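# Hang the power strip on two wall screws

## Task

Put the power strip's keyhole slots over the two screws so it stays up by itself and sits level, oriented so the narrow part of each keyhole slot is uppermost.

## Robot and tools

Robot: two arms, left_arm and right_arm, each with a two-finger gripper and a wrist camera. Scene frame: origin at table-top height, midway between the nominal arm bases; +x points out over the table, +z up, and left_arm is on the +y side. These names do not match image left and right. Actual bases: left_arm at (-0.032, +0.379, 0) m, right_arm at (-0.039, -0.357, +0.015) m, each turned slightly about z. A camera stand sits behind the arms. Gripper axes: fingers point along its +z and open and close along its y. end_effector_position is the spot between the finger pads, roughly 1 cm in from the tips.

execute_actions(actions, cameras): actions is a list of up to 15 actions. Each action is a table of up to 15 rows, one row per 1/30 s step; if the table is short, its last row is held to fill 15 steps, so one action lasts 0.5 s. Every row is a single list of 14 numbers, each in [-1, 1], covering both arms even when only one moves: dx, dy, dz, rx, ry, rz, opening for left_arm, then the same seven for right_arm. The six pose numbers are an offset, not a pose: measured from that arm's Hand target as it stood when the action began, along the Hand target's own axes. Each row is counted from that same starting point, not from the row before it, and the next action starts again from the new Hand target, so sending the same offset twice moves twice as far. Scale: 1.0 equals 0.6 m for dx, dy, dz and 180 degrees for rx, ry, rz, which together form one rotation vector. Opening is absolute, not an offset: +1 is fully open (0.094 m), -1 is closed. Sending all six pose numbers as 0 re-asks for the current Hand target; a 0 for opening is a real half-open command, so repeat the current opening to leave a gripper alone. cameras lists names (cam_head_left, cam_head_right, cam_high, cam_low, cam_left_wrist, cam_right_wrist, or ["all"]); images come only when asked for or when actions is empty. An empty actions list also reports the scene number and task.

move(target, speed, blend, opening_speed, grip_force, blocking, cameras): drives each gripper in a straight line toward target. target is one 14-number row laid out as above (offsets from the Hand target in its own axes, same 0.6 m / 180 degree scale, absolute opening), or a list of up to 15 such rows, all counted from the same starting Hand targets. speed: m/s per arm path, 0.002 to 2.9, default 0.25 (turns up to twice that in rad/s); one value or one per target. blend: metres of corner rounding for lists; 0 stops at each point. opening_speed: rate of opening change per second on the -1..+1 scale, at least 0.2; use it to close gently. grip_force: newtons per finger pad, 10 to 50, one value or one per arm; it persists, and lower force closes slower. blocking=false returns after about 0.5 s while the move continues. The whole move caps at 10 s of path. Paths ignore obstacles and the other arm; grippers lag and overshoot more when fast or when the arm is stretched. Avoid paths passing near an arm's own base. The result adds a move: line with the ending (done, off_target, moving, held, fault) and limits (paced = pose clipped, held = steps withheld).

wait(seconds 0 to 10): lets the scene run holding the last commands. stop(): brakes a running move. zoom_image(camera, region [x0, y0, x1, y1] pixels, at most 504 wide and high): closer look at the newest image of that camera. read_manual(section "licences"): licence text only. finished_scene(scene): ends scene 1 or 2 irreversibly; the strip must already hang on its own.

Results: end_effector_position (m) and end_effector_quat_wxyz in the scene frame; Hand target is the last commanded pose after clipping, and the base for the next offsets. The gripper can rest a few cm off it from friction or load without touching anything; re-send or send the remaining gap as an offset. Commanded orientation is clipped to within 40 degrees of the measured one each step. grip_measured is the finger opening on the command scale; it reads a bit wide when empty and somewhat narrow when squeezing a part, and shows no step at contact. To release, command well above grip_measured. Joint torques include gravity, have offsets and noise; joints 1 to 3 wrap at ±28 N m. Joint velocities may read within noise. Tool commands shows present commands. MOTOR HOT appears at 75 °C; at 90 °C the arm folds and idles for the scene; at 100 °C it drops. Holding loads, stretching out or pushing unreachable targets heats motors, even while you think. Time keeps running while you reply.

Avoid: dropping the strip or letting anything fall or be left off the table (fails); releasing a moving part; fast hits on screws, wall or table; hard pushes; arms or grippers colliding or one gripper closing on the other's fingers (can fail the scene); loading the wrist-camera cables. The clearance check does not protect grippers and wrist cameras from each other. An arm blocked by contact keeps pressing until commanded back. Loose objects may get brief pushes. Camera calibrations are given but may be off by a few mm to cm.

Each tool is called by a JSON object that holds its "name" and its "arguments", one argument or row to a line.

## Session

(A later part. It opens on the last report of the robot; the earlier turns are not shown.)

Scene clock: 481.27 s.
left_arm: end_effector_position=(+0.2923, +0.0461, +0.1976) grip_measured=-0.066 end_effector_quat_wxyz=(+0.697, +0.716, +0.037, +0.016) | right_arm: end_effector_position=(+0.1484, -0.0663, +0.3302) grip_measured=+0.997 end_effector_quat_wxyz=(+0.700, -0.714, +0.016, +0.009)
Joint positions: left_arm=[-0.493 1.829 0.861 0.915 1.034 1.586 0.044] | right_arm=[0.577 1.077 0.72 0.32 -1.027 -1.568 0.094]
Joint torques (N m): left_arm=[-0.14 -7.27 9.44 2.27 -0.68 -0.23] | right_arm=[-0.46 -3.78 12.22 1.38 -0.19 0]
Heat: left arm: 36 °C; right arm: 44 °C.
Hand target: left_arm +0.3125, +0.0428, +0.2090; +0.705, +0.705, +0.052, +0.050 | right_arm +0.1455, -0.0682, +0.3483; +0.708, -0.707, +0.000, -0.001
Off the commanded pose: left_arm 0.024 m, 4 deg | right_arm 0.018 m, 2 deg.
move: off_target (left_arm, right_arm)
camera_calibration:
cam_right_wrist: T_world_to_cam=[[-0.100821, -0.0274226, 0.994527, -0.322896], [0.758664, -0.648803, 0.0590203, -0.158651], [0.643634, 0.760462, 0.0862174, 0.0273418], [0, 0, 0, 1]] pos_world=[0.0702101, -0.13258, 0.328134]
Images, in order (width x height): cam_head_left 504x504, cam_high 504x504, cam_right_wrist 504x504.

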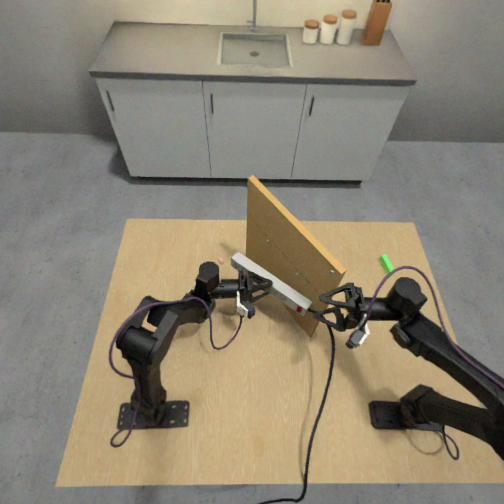

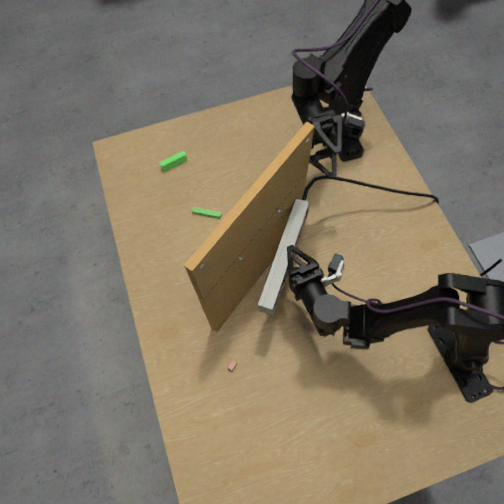

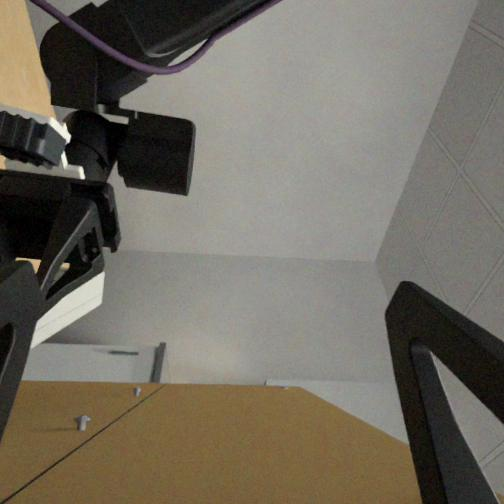

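{"name": "move", "arguments": {
  "target": [0.015,0,0.03,0,0,0,-0.4,0,0,0,0,0,0,1],
  "speed": 0.05,
  "cameras": ["cam_high","cam_head_left","cam_right_wrist"]
}}

{"name": "zoom_image", "arguments": {
  "camera": "cam_high",
  "region": [180, 120, 380, 340]
}}

{"name": "zoom_image", "arguments": {
  "camera": "cam_head_left",
  "region": [210, 220, 350, 350]
}}

Scene clock: 488.33 s.
left_arm: end_effector_position=(+0.3073, +0.0313, +0.1984) grip_measured=-0.066 end_effector_quat_wxyz=(+0.698, +0.715, +0.040, +0.022) | right_arm: end_effector_position=(+0.1484, -0.0663, +0.3302) grip_measured=+0.997 end_effector_quat_wxyz=(+0.700, -0.714, +0.016, +0.009)
Joint positions: left_arm=[-0.514 1.885 0.941 0.896 1 1.586 0.044] | right_arm=[0.577 1.077 0.72 0.32 -1.027 -1.568 0.094]
Joint torques (N m): left_arm=[-0.46 -7.87 9.7 2.23 -0.61 -0.23] | right_arm=[-0.47 -3.77 12.22 1.38 -0.19 0]
Heat: left arm: 36 °C; right arm: 44 °C.
Hand target: left_arm +0.3240, +0.0262, +0.2091; +0.705, +0.705, +0.051, +0.050 | right_arm +0.1455, -0.0682, +0.3483; +0.708, -0.707, +0.000, -0.001
Off the commanded pose: left_arm 0.020 m, 4 deg | right_arm 0.018 m, 2 deg.
move: off_target (left_arm, right_arm)
camera_calibration:
cam_right_wrist: T_world_to_cam=[[-0.100821, -0.0274226, 0.994527, -0.322896], [0.758664, -0.648803, 0.0590203, -0.158651], [0.643634, 0.760462, 0.0862174, 0.0273418], [0, 0, 0, 1]] pos_world=[0.0702101, -0.13258, 0.328134]
Images, in order (width x height): cam_head_left 504x504, cam_high 504x504, cam_right_wrist 504x504.

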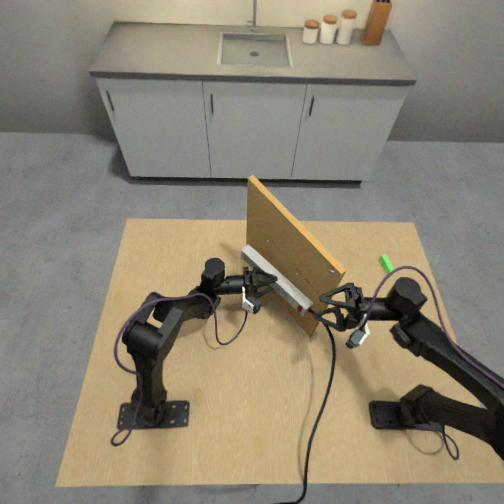

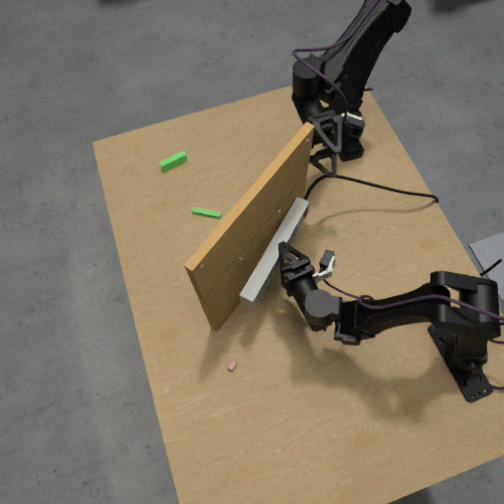

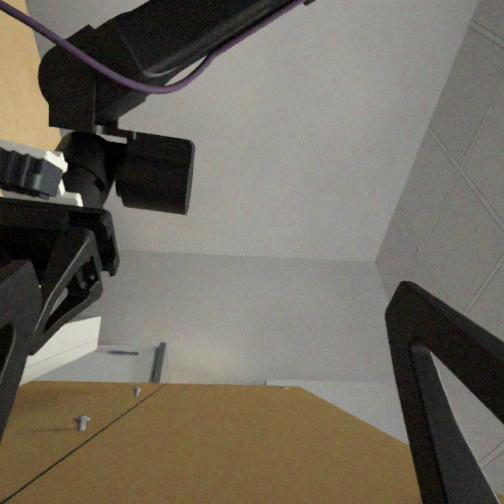

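Scaled by 2.291 from the camera's 504x504 image, which has a finer 720x720 frame.

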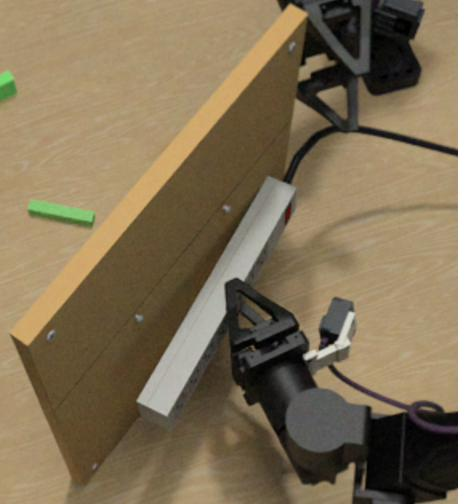

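Scaled by 3.600 from the camera's 504x504 image, which has a finer 720x720 frame.

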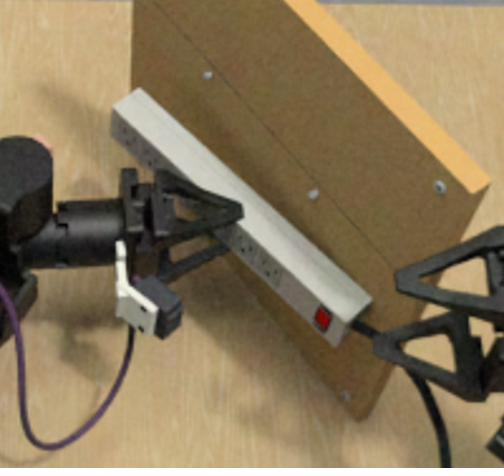

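{"name": "move", "arguments": {
  "target": [0.009,0,0.018,0,0,0,-0.4,0,0,0,0,0,0,1],
  "speed": 0.05,
  "cameras": ["cam_high","cam_head_left"]
}}

{"name": "zoom_image", "arguments": {
  "camera": "cam_high",
  "region": [180, 120, 380, 340]
}}

{"name": "zoom_image", "arguments": {
  "camera": "cam_head_left",
  "region": [210, 220, 350, 350]
}}

Scene clock: 497.33 s.
left_arm: end_effector_position=(+0.3154, +0.0221, +0.1983) grip_measured=-0.066 end_effector_quat_wxyz=(+0.697, +0.715, +0.042, +0.024) | right_arm: end_effector_position=(+0.1484, -0.0663, +0.3302) grip_measured=+0.997 end_effector_quat_wxyz=(+0.700, -0.714, +0.016, +0.009)
Joint positions: left_arm=[-0.527 1.918 0.989 0.881 0.983 1.586 0.044] | right_arm=[0.577 1.077 0.72 0.32 -1.027 -1.568 0.094]
Joint torques (N m): left_arm=[-0.61 -8.24 9.87 2.18 -0.57 -0.24] | right_arm=[-0.47 -3.78 12.23 1.39 -0.19 0]
Heat: left arm: 37 °C; right arm: 43 °C.
Hand target: left_arm +0.3309, +0.0163, +0.2091; +0.705, +0.705, +0.051, +0.050 | right_arm +0.1455, -0.0682, +0.3483; +0.708, -0.707, +0.000, -0.001
Off the commanded pose: left_arm 0.020 m, 4 deg | right_arm 0.018 m, 2 deg.
move: off_target (left_arm, right_arm)
Images, in order (width x height): cam_head_left 504x504, cam_high 504x504.

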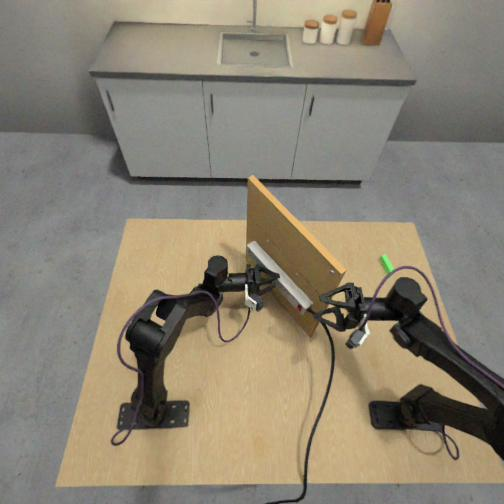

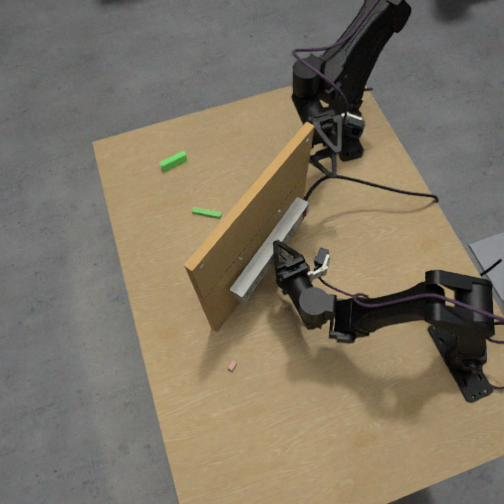

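Scaled by 2.291 from the camera's 504x504 image, which has a finer 720x720 frame.

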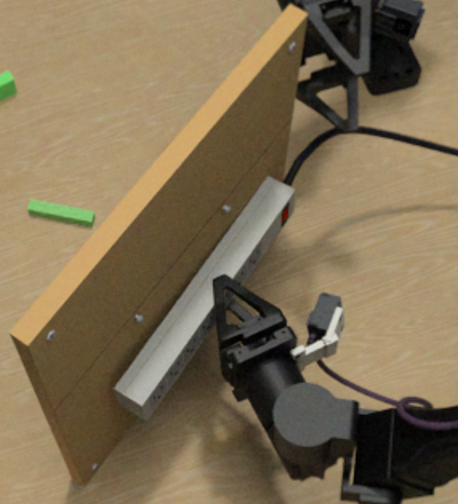

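Scaled by 3.600 from the camera's 504x504 image, which has a finer 720x720 frame.

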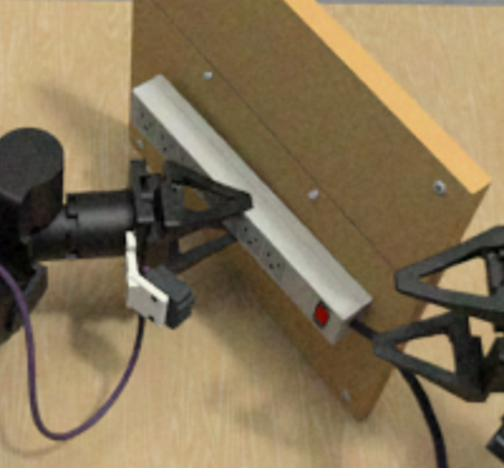

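{"name": "move", "arguments": {
  "target": [
    [0.008,0,0.016,0,0,0,-0.4,0,0,0,0,0,0,1],
    [-0.02,0.0,-0.044,0,0,0,-0.4,0,0,0,0,0,0,1],
    [-0.02,0.07,-0.044,0,0,0,-0.4,0,0,0,0,0,0,1]
  ],
  "speed": 0.05,
  "cameras": ["cam_high","cam_head_left","cam_head_right","cam_right_wrist"]
}}

{"name": "zoom_image", "arguments": {
  "camera": "cam_head_right",
  "region": [220, 220, 350, 350]
}}

{"name": "zoom_image", "arguments": {
  "camera": "cam_head_left",
  "region": [210, 220, 340, 350]
}}

{"name": "zoom_image", "arguments": {
  "camera": "cam_right_wrist",
  "region": [0, 220, 250, 470]
}}

Scene clock: 507.90 s.
left_arm: end_effector_position=(+0.3048, +0.0372, +0.2115) grip_measured=-0.066 end_effector_quat_wxyz=(+0.685, +0.725, +0.066, +0.008) | right_arm: end_effector_position=(+0.1484, -0.0663, +0.3302) grip_measured=+0.997 end_effector_quat_wxyz=(+0.700, -0.714, +0.016, +0.009)
Joint positions: left_arm=[-0.508 1.804 0.951 0.741 0.99 1.586 0.044] | right_arm=[0.577 1.077 0.72 0.32 -1.027 -1.568 0.094]
Joint torques (N m): left_arm=[1.01 -13.37 9.88 2.23 -0.19 -0.22] | right_arm=[-0.47 -3.77 12.22 1.38 -0.19 0]
Heat: left arm: 37 °C; right arm: 43 °C.
Hand target: left_arm +0.3153, +0.0408, +0.2511; +0.705, +0.705, +0.052, +0.050 | right_arm +0.1455, -0.0682, +0.3483; +0.708, -0.707, +0.000, -0.001
Off the commanded pose: left_arm 0.041 m, 6 deg | right_arm 0.018 m, 2 deg.
move: off_target (left_arm, right_arm)
camera_calibration:
cam_right_wrist: T_world_to_cam=[[-0.100821, -0.0274226, 0.994527, -0.322896], [0.758664, -0.648803, 0.0590203, -0.158651], [0.643634, 0.760462, 0.0862174, 0.0273418], [0, 0, 0, 1]] pos_world=[0.0702101, -0.13258, 0.328134]
Images, in order (width x height): cam_head_left 504x504, cam_head_right 504x504, cam_high 504x504, cam_right_wrist 504x504.

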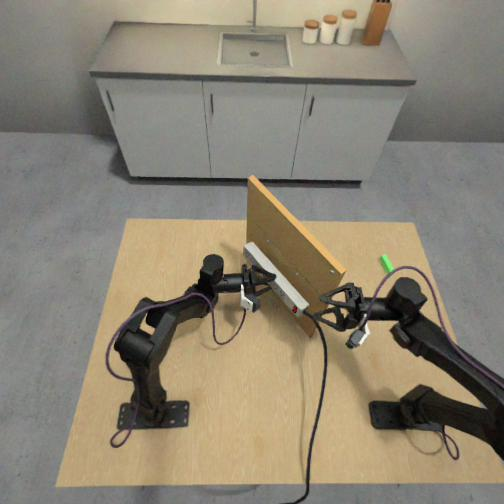

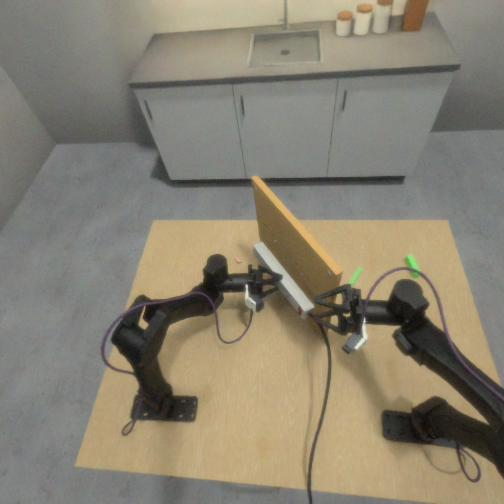

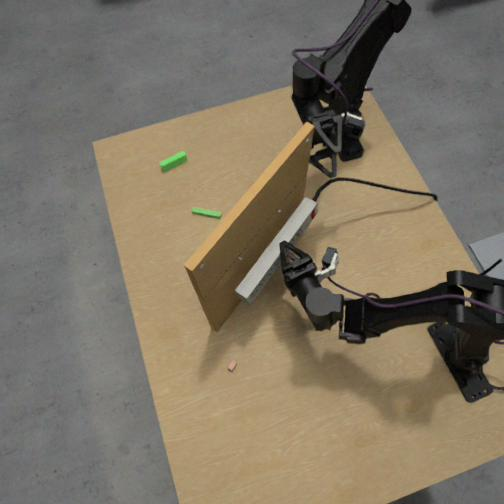

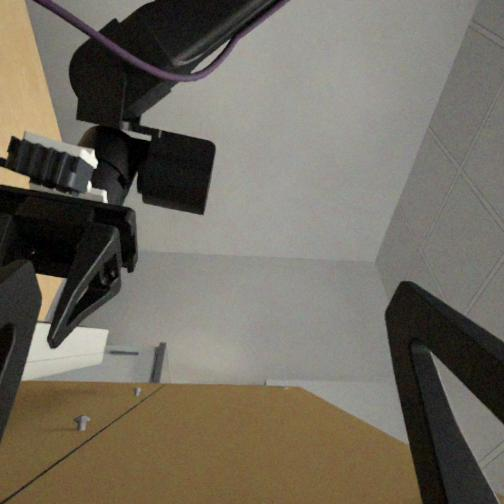

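Scaled by 3.877 from the camera's 504x504 image, which has a finer 720x720 frame.

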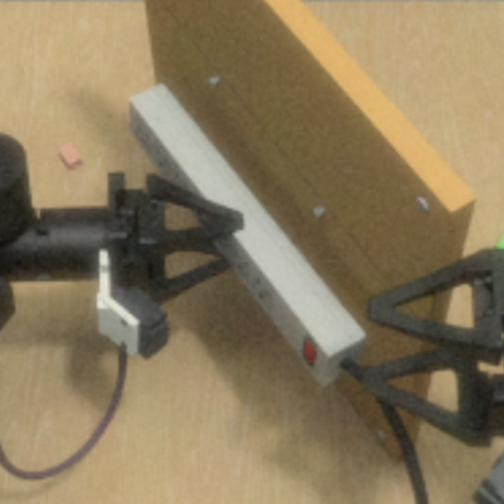

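Scaled by 3.877 from the camera's 504x504 image, which has a finer 720x720 frame.

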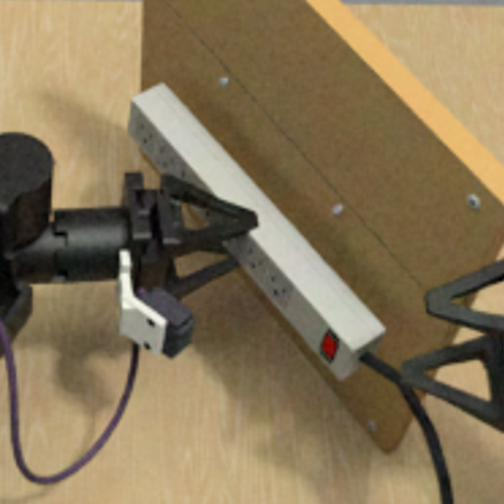

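Scaled by 2.016 from the camera's 504x504 image, which has a finer 720x720 frame.

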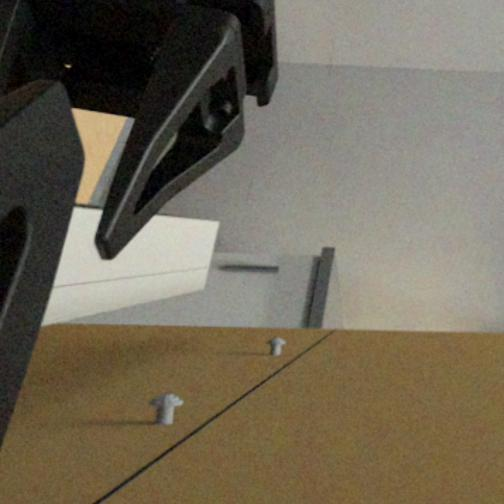

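{"name": "move", "arguments": {
  "target": [0.0205,0.105,-0.0103,-0.0206,-0.0106,0.0243,-0.4,0,0,0,0,0,0,1],
  "speed": 0.08,
  "cameras": ["cam_head_left","cam_head_right","cam_right_wrist"]
}}

{"name": "zoom_image", "arguments": {
  "camera": "cam_head_right",
  "region": [220, 220, 350, 350]
}}

{"name": "zoom_image", "arguments": {
  "camera": "cam_head_left",
  "region": [210, 220, 340, 350]
}}

{"name": "zoom_image", "arguments": {
  "camera": "cam_right_wrist",
  "region": [0, 270, 200, 470]
}}

Scene clock: 545.50 s.
left_arm: end_effector_position=(+0.3157, +0.0415, +0.2733) grip_measured=-0.066 end_effector_quat_wxyz=(+0.709, +0.704, +0.010, +0.024) | right_arm: end_effector_position=(+0.1484, -0.0663, +0.3302) grip_measured=+0.997 end_effector_quat_wxyz=(+0.700, -0.714, +0.016, +0.009)
Joint positions: left_arm=[-0.469 1.778 1.103 0.691 1.085 1.577 0.044] | right_arm=[0.577 1.077 0.72 0.32 -1.027 -1.568 0.094]
Joint torques (N m): left_arm=[1.57 -13.65 10.66 2.12 -0.49 -0.41] | right_arm=[-0.47 -3.77 12.22 1.39 -0.19 0]
Heat: left arm: 39 °C; right arm: 41 °C.
Hand target: left_arm +0.3269, +0.0487, +0.3140; +0.726, +0.684, +0.011, +0.067 | right_arm +0.1455, -0.0682, +0.3483; +0.708, -0.707, +0.000, -0.001
Off the commanded pose: left_arm 0.043 m, 6 deg | right_arm 0.018 m, 2 deg.
move: off_target (left_arm, right_arm)
camera_calibration:
cam_right_wrist: T_world_to_cam=[[-0.100821, -0.0274226, 0.994527, -0.322896], [0.758664, -0.648803, 0.0590203, -0.158651], [0.643634, 0.760462, 0.0862174, 0.0273418], [0, 0, 0, 1]] pos_world=[0.0702101, -0.13258, 0.328134]
Images, in order (width x height): cam_head_left 504x504, cam_head_right 504x504, cam_right_wrist 504x504.

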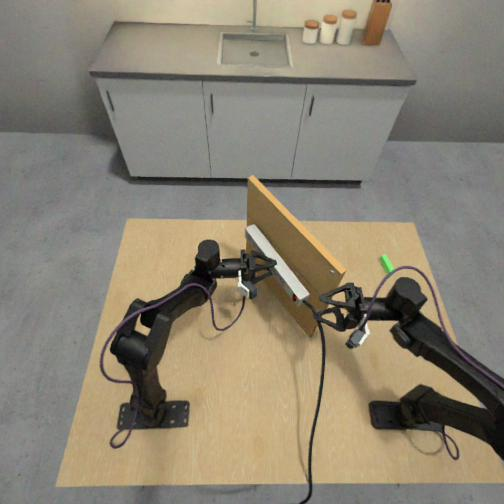

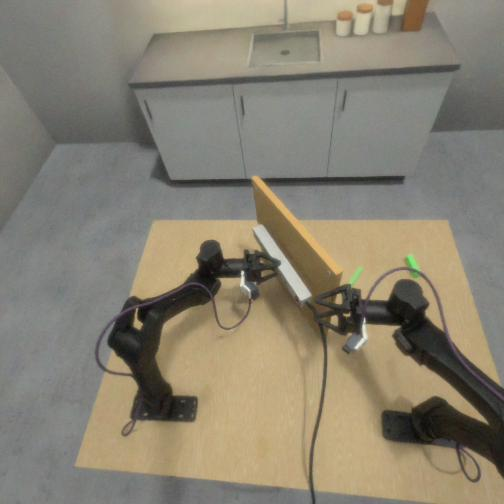

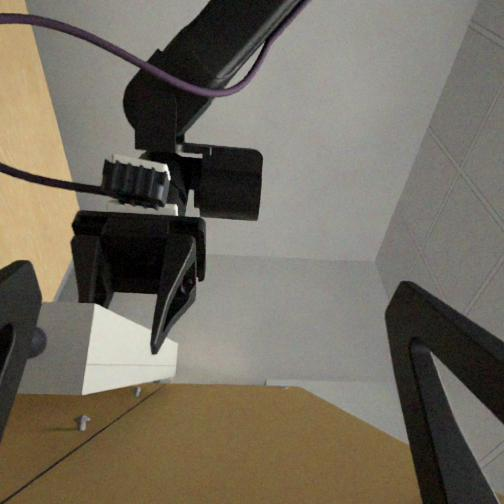

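Scaled by 3.877 from the camera's 504x504 image, which has a finer 720x720 frame.

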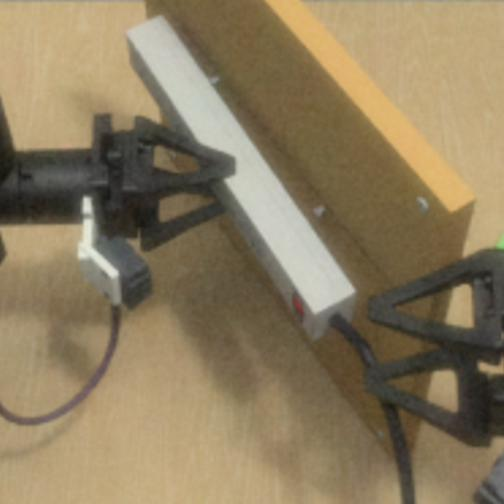

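Scaled by 3.877 from the camera's 504x504 image, which has a finer 720x720 frame.

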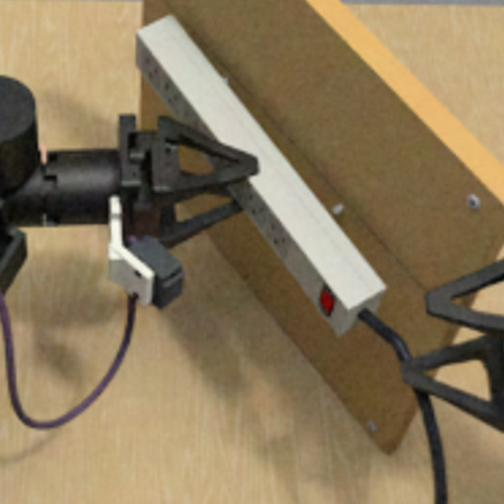

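Scaled by 2.520 from the camera's 504x504 image, which has a finer 720x720 frame.

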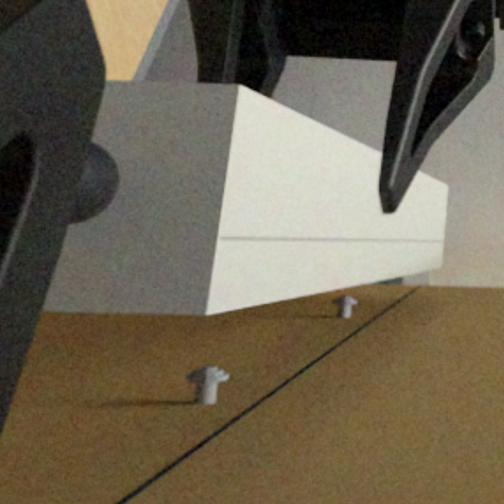

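{"name": "move", "arguments": {
  "target": [0.014,0.0035,0.008,-0.0023,0.0144,-0.0054,-0.4,0,0,0,0,0,0,1],
  "speed": 0.06,
  "cameras": ["cam_head_left","cam_head_right","cam_right_wrist"]
}}

{"name": "zoom_image", "arguments": {
  "camera": "cam_head_right",
  "region": [220, 220, 350, 350]
}}

{"name": "zoom_image", "arguments": {
  "camera": "cam_head_left",
  "region": [210, 220, 340, 350]
}}

{"name": "zoom_image", "arguments": {
  "camera": "cam_right_wrist",
  "region": [0, 270, 200, 470]
}}

Scene clock: 593.50 s.
left_arm: end_effector_position=(+0.3202, +0.0415, +0.2751) grip_measured=-0.066 end_effector_quat_wxyz=(+0.710, +0.703, +0.025, +0.025) | right_arm: end_effector_position=(+0.1484, -0.0663, +0.3302) grip_measured=+0.997 end_effector_quat_wxyz=(+0.700, -0.714, +0.016, +0.009)
Joint positions: left_arm=[-0.469 1.778 1.107 0.691 1.063 1.553 0.044] | right_arm=[0.577 1.077 0.72 0.32 -1.027 -1.569 0.094]
Joint torques (N m): left_arm=[0.66 -13.09 11.3 2.17 -0.78 -0.54] | right_arm=[-0.51 -3.77 12.23 1.39 -0.19 0]
Heat: left arm: 38 °C; right arm: 40 °C.
Hand target: left_arm +0.3355, +0.0450, +0.3171; +0.729, +0.680, +0.033, +0.076 | right_arm +0.1455, -0.0682, +0.3483; +0.708, -0.707, +0.000, -0.001
Off the commanded pose: left_arm 0.045 m, 7 deg | right_arm 0.018 m, 2 deg.
move: off_target (left_arm, right_arm)
camera_calibration:
cam_right_wrist: T_world_to_cam=[[-0.101181, -0.027383, 0.994491, -0.322853], [0.758675, -0.648762, 0.0593253, -0.158747], [0.643564, 0.760499, 0.0864171, 0.0272861], [0, 0, 0, 1]] pos_world=[0.0702102, -0.13258, 0.328134]
Images, in order (width x height): cam_head_left 504x504, cam_head_right 504x504, cam_right_wrist 504x504.

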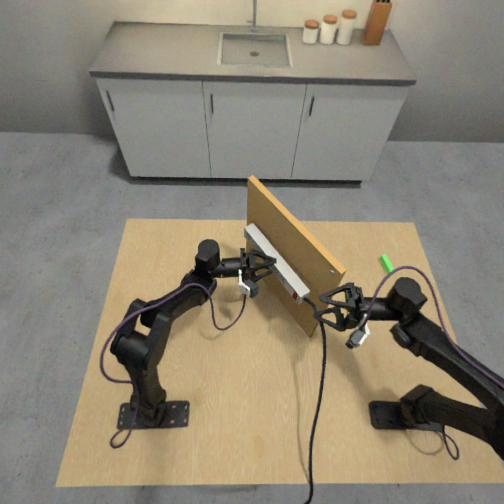

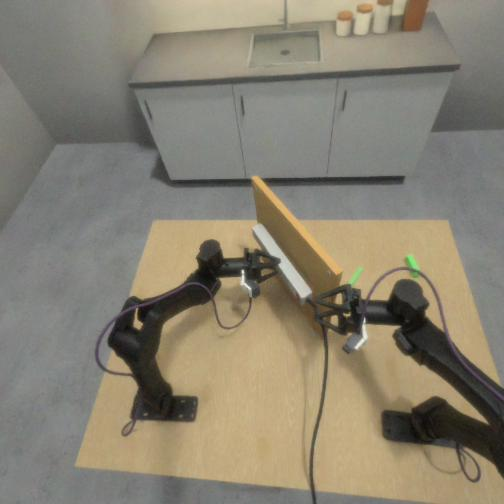

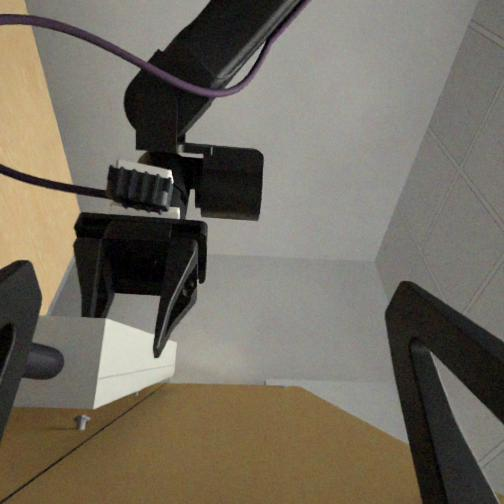

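Scaled by 3.877 from the camera's 504x504 image, which has a finer 720x720 frame.

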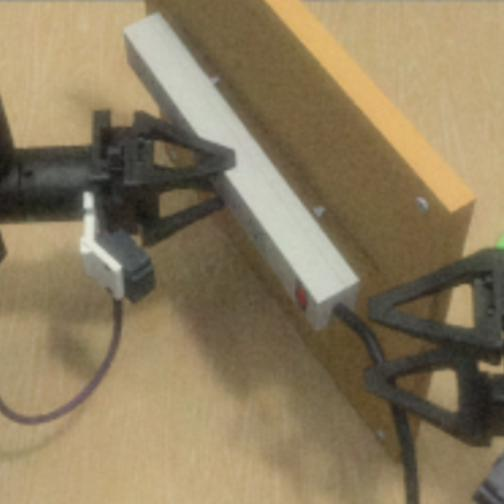

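Scaled by 3.877 from the camera's 504x504 image, which has a finer 720x720 frame.

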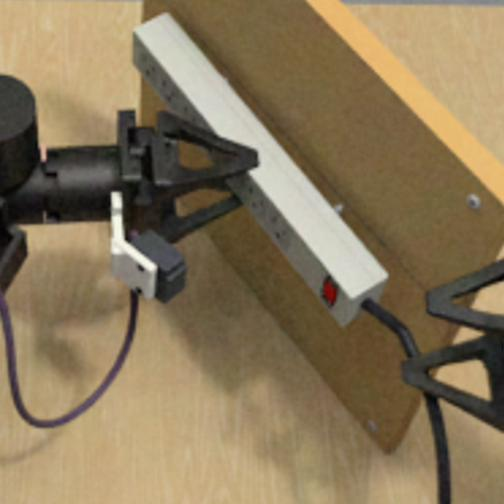

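Scaled by 2.520 from the camera's 504x504 image, which has a finer 720x720 frame.

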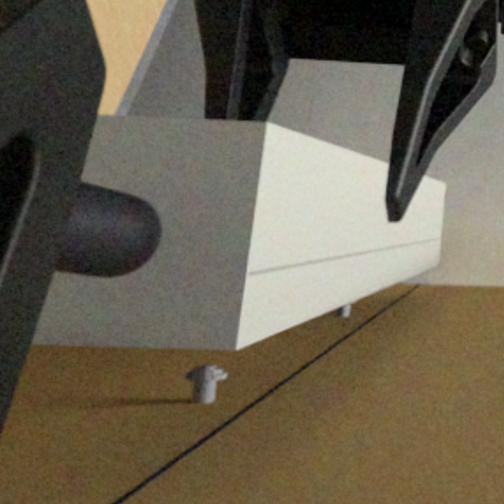

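{"name": "move", "arguments": {
  "target": [0.0103,-0.0013,0.0098,-0.0007,0.0092,-0.0018,-0.4,0,0,0,0,0,0,1],
  "speed": 0.05,
  "cameras": ["cam_head_left","cam_head_right","cam_right_wrist"]
}}

{"name": "zoom_image", "arguments": {
  "camera": "cam_head_right",
  "region": [220, 220, 350, 350]
}}

{"name": "zoom_image", "arguments": {
  "camera": "cam_head_left",
  "region": [210, 220, 340, 350]
}}

{"name": "zoom_image", "arguments": {
  "camera": "cam_right_wrist",
  "region": [0, 270, 200, 470]
}}

Scene clock: 612.67 s.
left_arm: end_effector_position=(+0.3260, +0.0390, +0.2803) grip_measured=-0.066 end_effector_quat_wxyz=(+0.712, +0.701, +0.034, +0.038) | right_arm: end_effector_position=(+0.1486, -0.0662, +0.3329) grip_measured=+0.997 end_effector_quat_wxyz=(+0.701, -0.713, +0.013, +0.006)
Joint positions: left_arm=[-0.476 1.778 1.123 0.685 1.025 1.551 0.044] | right_arm=[0.577 1.077 0.727 0.32 -1.027 -1.57 0.094]
Joint torques (N m): left_arm=[0.38 -11.63 11.44 2.27 -0.83 -0.54] | right_arm=[-0.47 -3.71 11.62 1.38 -0.19 0.02]
Heat: left arm: 39 °C; right arm: 39 °C.
Hand target: left_arm +0.3425, +0.0401, +0.3170; +0.729, +0.678, +0.046, +0.084 | right_arm +0.1455, -0.0682, +0.3482; +0.707, -0.707, +0.000, -0.001
Off the commanded pose: left_arm 0.040 m, 6 deg | right_arm 0.016 m, 2 deg.
move: off_target (left_arm, right_arm)
camera_calibration:
cam_right_wrist: T_world_to_cam=[[-0.107897, -0.0306557, 0.993689, -0.324395], [0.758221, -0.649013, 0.0623074, -0.159866], [0.643008, 0.760159, 0.0932706, 0.0245739], [0, 0, 0, 1]] pos_world=[0.0704113, -0.13238, 0.330016]
Images, in order (width x height): cam_head_left 504x504, cam_head_right 504x504, cam_right_wrist 504x504.

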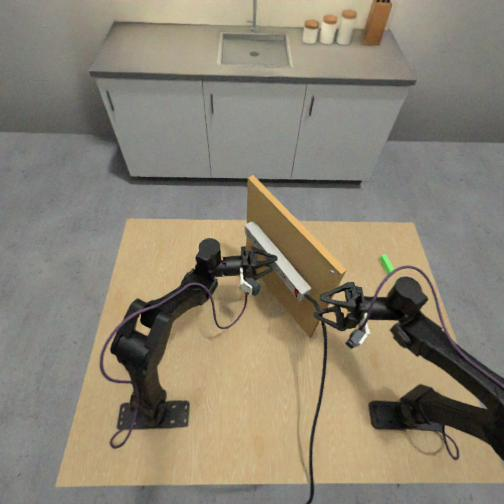

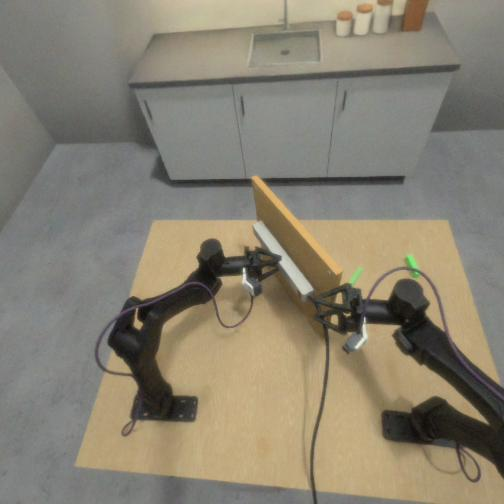

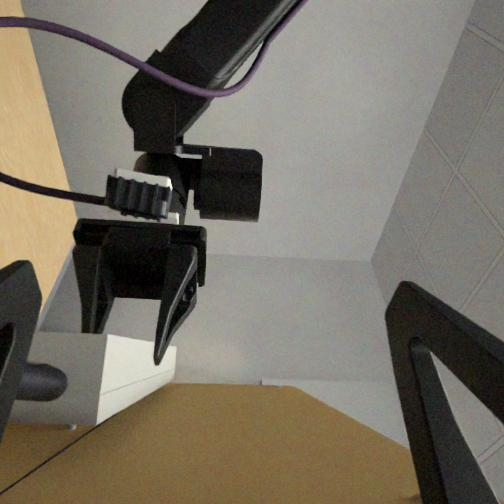

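Scaled by 3.877 from the camera's 504x504 image, which has a finer 720x720 frame.

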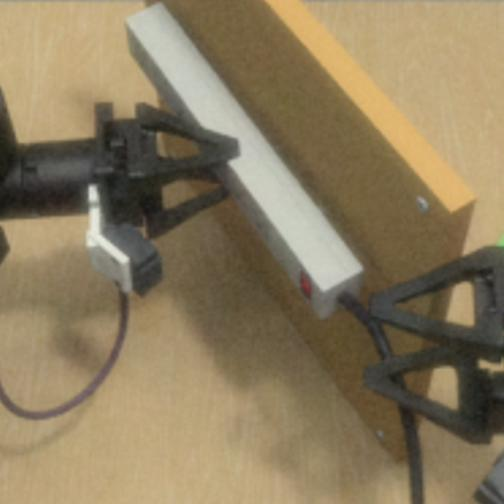

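Scaled by 3.877 from the camera's 504x504 image, which has a finer 720x720 frame.

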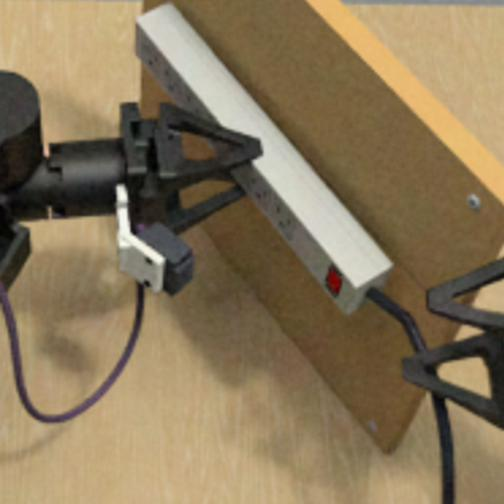

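Scaled by 2.520 from the camera's 504x504 image, which has a finer 720x720 frame.

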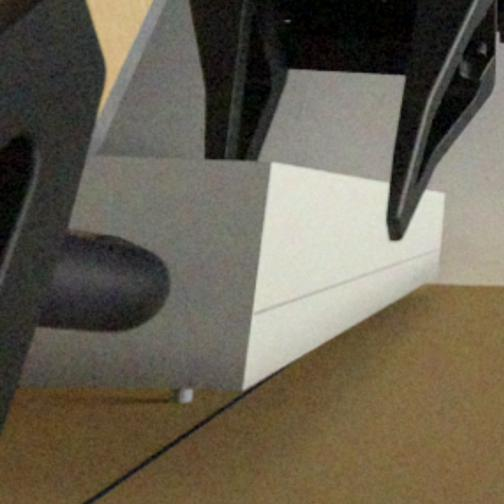

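{"name": "move", "arguments": {
  "target": [-0.0062,-0.0085,-0.0055,-0.0007,0.01,-0.0018,-0.4,0,0,0,0,0,0,1],
  "speed": 0.05,
  "cameras": ["cam_head_left","cam_head_right","cam_right_wrist"]
}}

{"name": "zoom_image", "arguments": {
  "camera": "cam_head_right",
  "region": [220, 220, 350, 350]
}}

{"name": "zoom_image", "arguments": {
  "camera": "cam_head_left",
  "region": [210, 220, 340, 350]
}}

{"name": "zoom_image", "arguments": {
  "camera": "cam_right_wrist",
  "region": [0, 270, 200, 470]
}}

Scene clock: 635.20 s.
left_arm: end_effector_position=(+0.3302, +0.0368, +0.2787) grip_measured=-0.066 end_effector_quat_wxyz=(+0.711, +0.700, +0.047, +0.049) | right_arm: end_effector_position=(+0.1486, -0.0662, +0.3329) grip_measured=+0.997 end_effector_quat_wxyz=(+0.701, -0.713, +0.013, +0.006)
Joint positions: left_arm=[-0.486 1.778 1.118 0.686 0.982 1.551 0.044] | right_arm=[0.577 1.077 0.727 0.32 -1.027 -1.57 0.094]
Joint torques (N m): left_arm=[0.28 -13.41 7.35 2.51 -0.81 -0.58] | right_arm=[-0.47 -3.7 11.62 1.38 -0.18 0.02]
Heat: left arm: 38 °C; right arm: 39 °C.
Hand target: left_arm +0.3386, +0.0423, +0.3116; +0.729, +0.675, +0.059, +0.093 | right_arm +0.1455, -0.0682, +0.3482; +0.707, -0.707, +0.000, -0.001
Off the commanded pose: left_arm 0.034 m, 6 deg | right_arm 0.016 m, 2 deg.
move: off_target (left_arm, right_arm)
camera_calibration:
cam_right_wrist: T_world_to_cam=[[-0.107897, -0.0306557, 0.993689, -0.324395], [0.758221, -0.649013, 0.0623074, -0.159866], [0.643008, 0.760159, 0.0932706, 0.0245739], [0, 0, 0, 1]] pos_world=[0.0704113, -0.13238, 0.330016]
Images, in order (width x height): cam_head_left 504x504, cam_head_right 504x504, cam_right_wrist 504x504.

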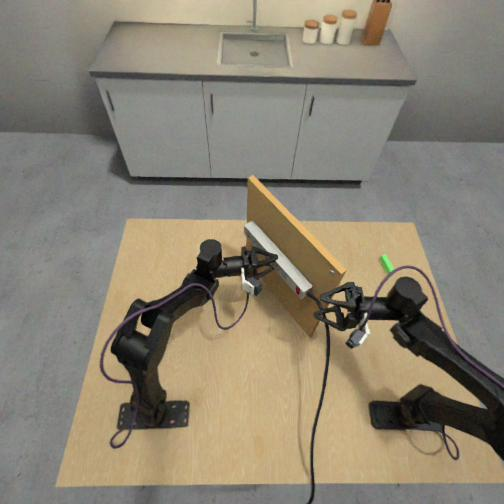

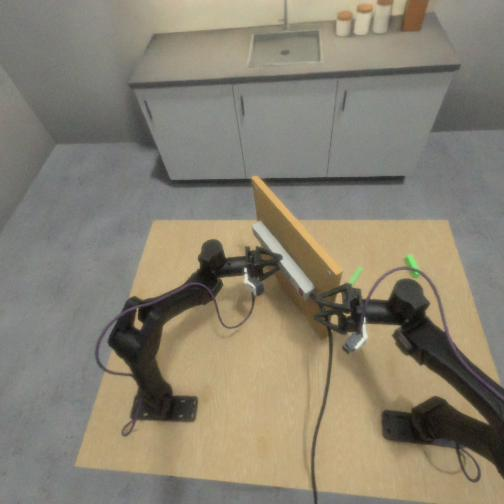

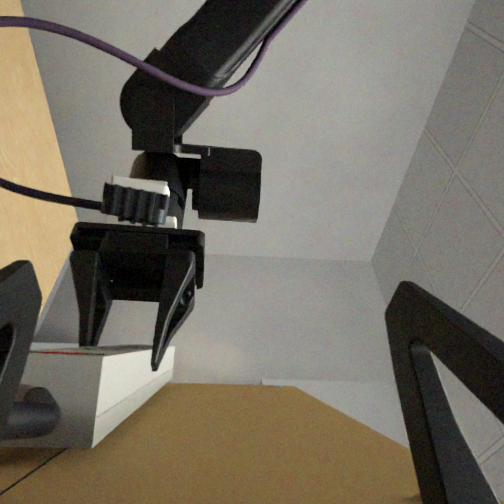

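Scaled by 3.877 from the camera's 504x504 image, which has a finer 720x720 frame.

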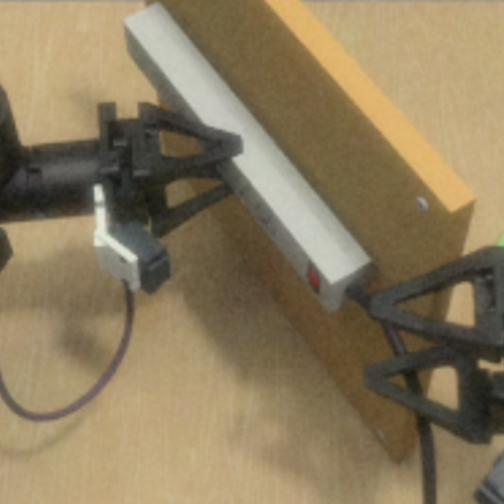

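Scaled by 3.877 from the camera's 504x504 image, which has a finer 720x720 frame.

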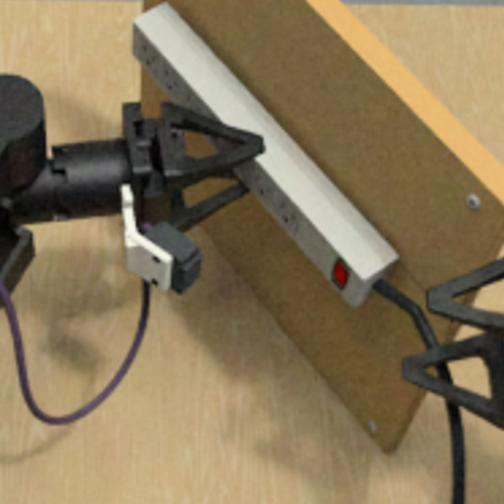

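Scaled by 2.520 from the camera's 504x504 image, which has a finer 720x720 frame.

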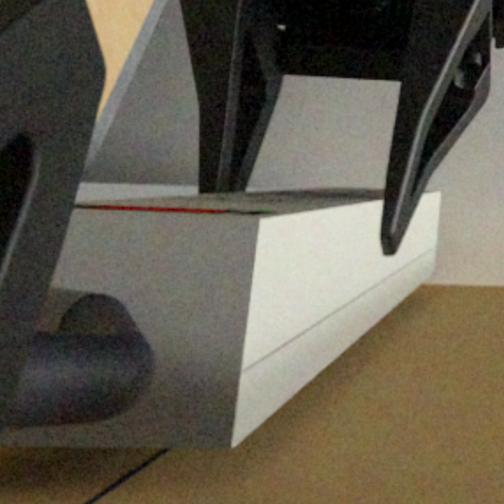

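{"name": "move", "arguments": {
  "target": [0.0003,-0.004,0.0175,0,0,0,-0.4,0,0,0,0,0,0,1],
  "speed": 0.03,
  "cameras": ["cam_head_left","cam_right_wrist"]
}}

{"name": "zoom_image", "arguments": {
  "camera": "cam_head_left",
  "region": [210, 220, 340, 350]
}}

{"name": "zoom_image", "arguments": {
  "camera": "cam_right_wrist",
  "region": [0, 270, 200, 470]
}}

Scene clock: 657.23 s.
left_arm: end_effector_position=(+0.3284, +0.0338, +0.2788) grip_measured=-0.066 end_effector_quat_wxyz=(+0.711, +0.700, +0.046, +0.048) | right_arm: end_effector_position=(+0.1483, -0.0662, +0.3329) grip_measured=+0.997 end_effector_quat_wxyz=(+0.701, -0.713, +0.013, +0.007)
Joint positions: left_arm=[-0.494 1.778 1.118 0.686 0.975 1.55 0.044] | right_arm=[0.577 1.077 0.727 0.32 -1.028 -1.57 0.094]
Joint torques (N m): left_arm=[-0.94 -11.26 9.63 2.52 -0.96 -0.5] | right_arm=[-0.47 -3.71 11.62 1.38 -0.17 0.01]
Heat: left arm: 39 °C; right arm: 38 °C.
Hand target: left_arm +0.3411, +0.0319, +0.3100; +0.729, +0.675, +0.059, +0.092 | right_arm +0.1455, -0.0682, +0.3482; +0.707, -0.707, +0.000, -0.001
Off the commanded pose: left_arm 0.034 m, 6 deg | right_arm 0.016 m, 2 deg.
move: off_target (left_arm, right_arm)
camera_calibration:
cam_right_wrist: T_world_to_cam=[[-0.107781, -0.0308886, 0.993695, -0.324552], [0.759247, -0.647822, 0.0622141, -0.159813], [0.641815, 0.761166, 0.0932747, 0.0249973], [0, 0, 0, 1]] pos_world=[0.0703139, -0.132583, 0.330116]
Images, in order (width x height): cam_head_left 504x504, cam_right_wrist 504x504.

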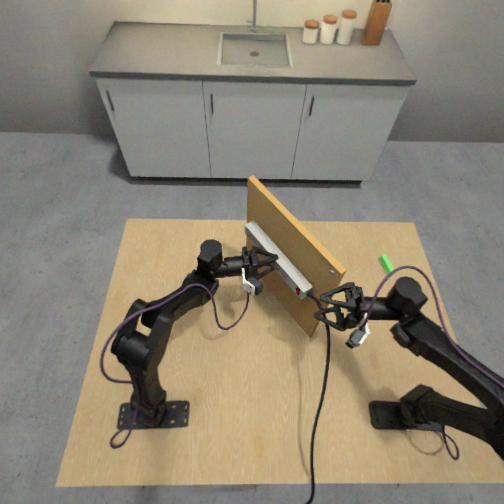

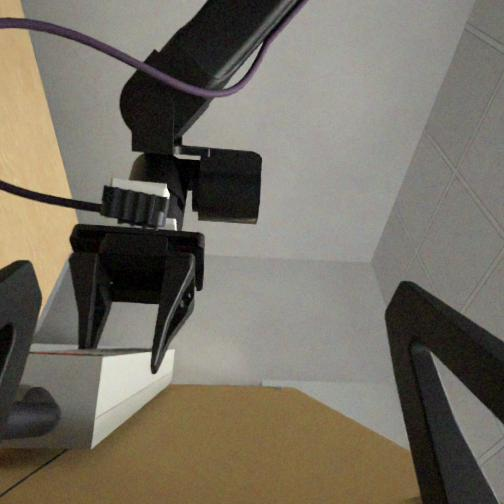

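Scaled by 3.877 from the camera's 504x504 image, which has a finer 720x720 frame.

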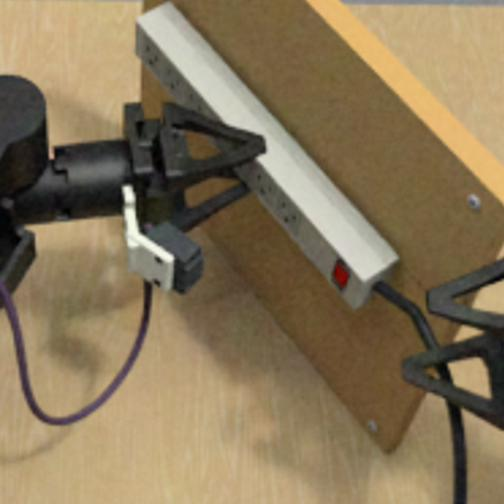

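Scaled by 2.520 from the camera's 504x504 image, which has a finer 720x720 frame.

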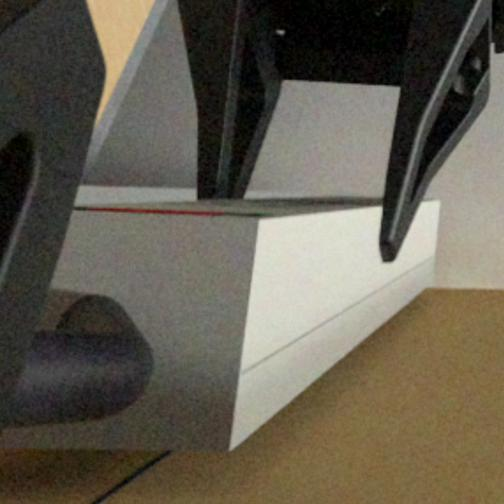

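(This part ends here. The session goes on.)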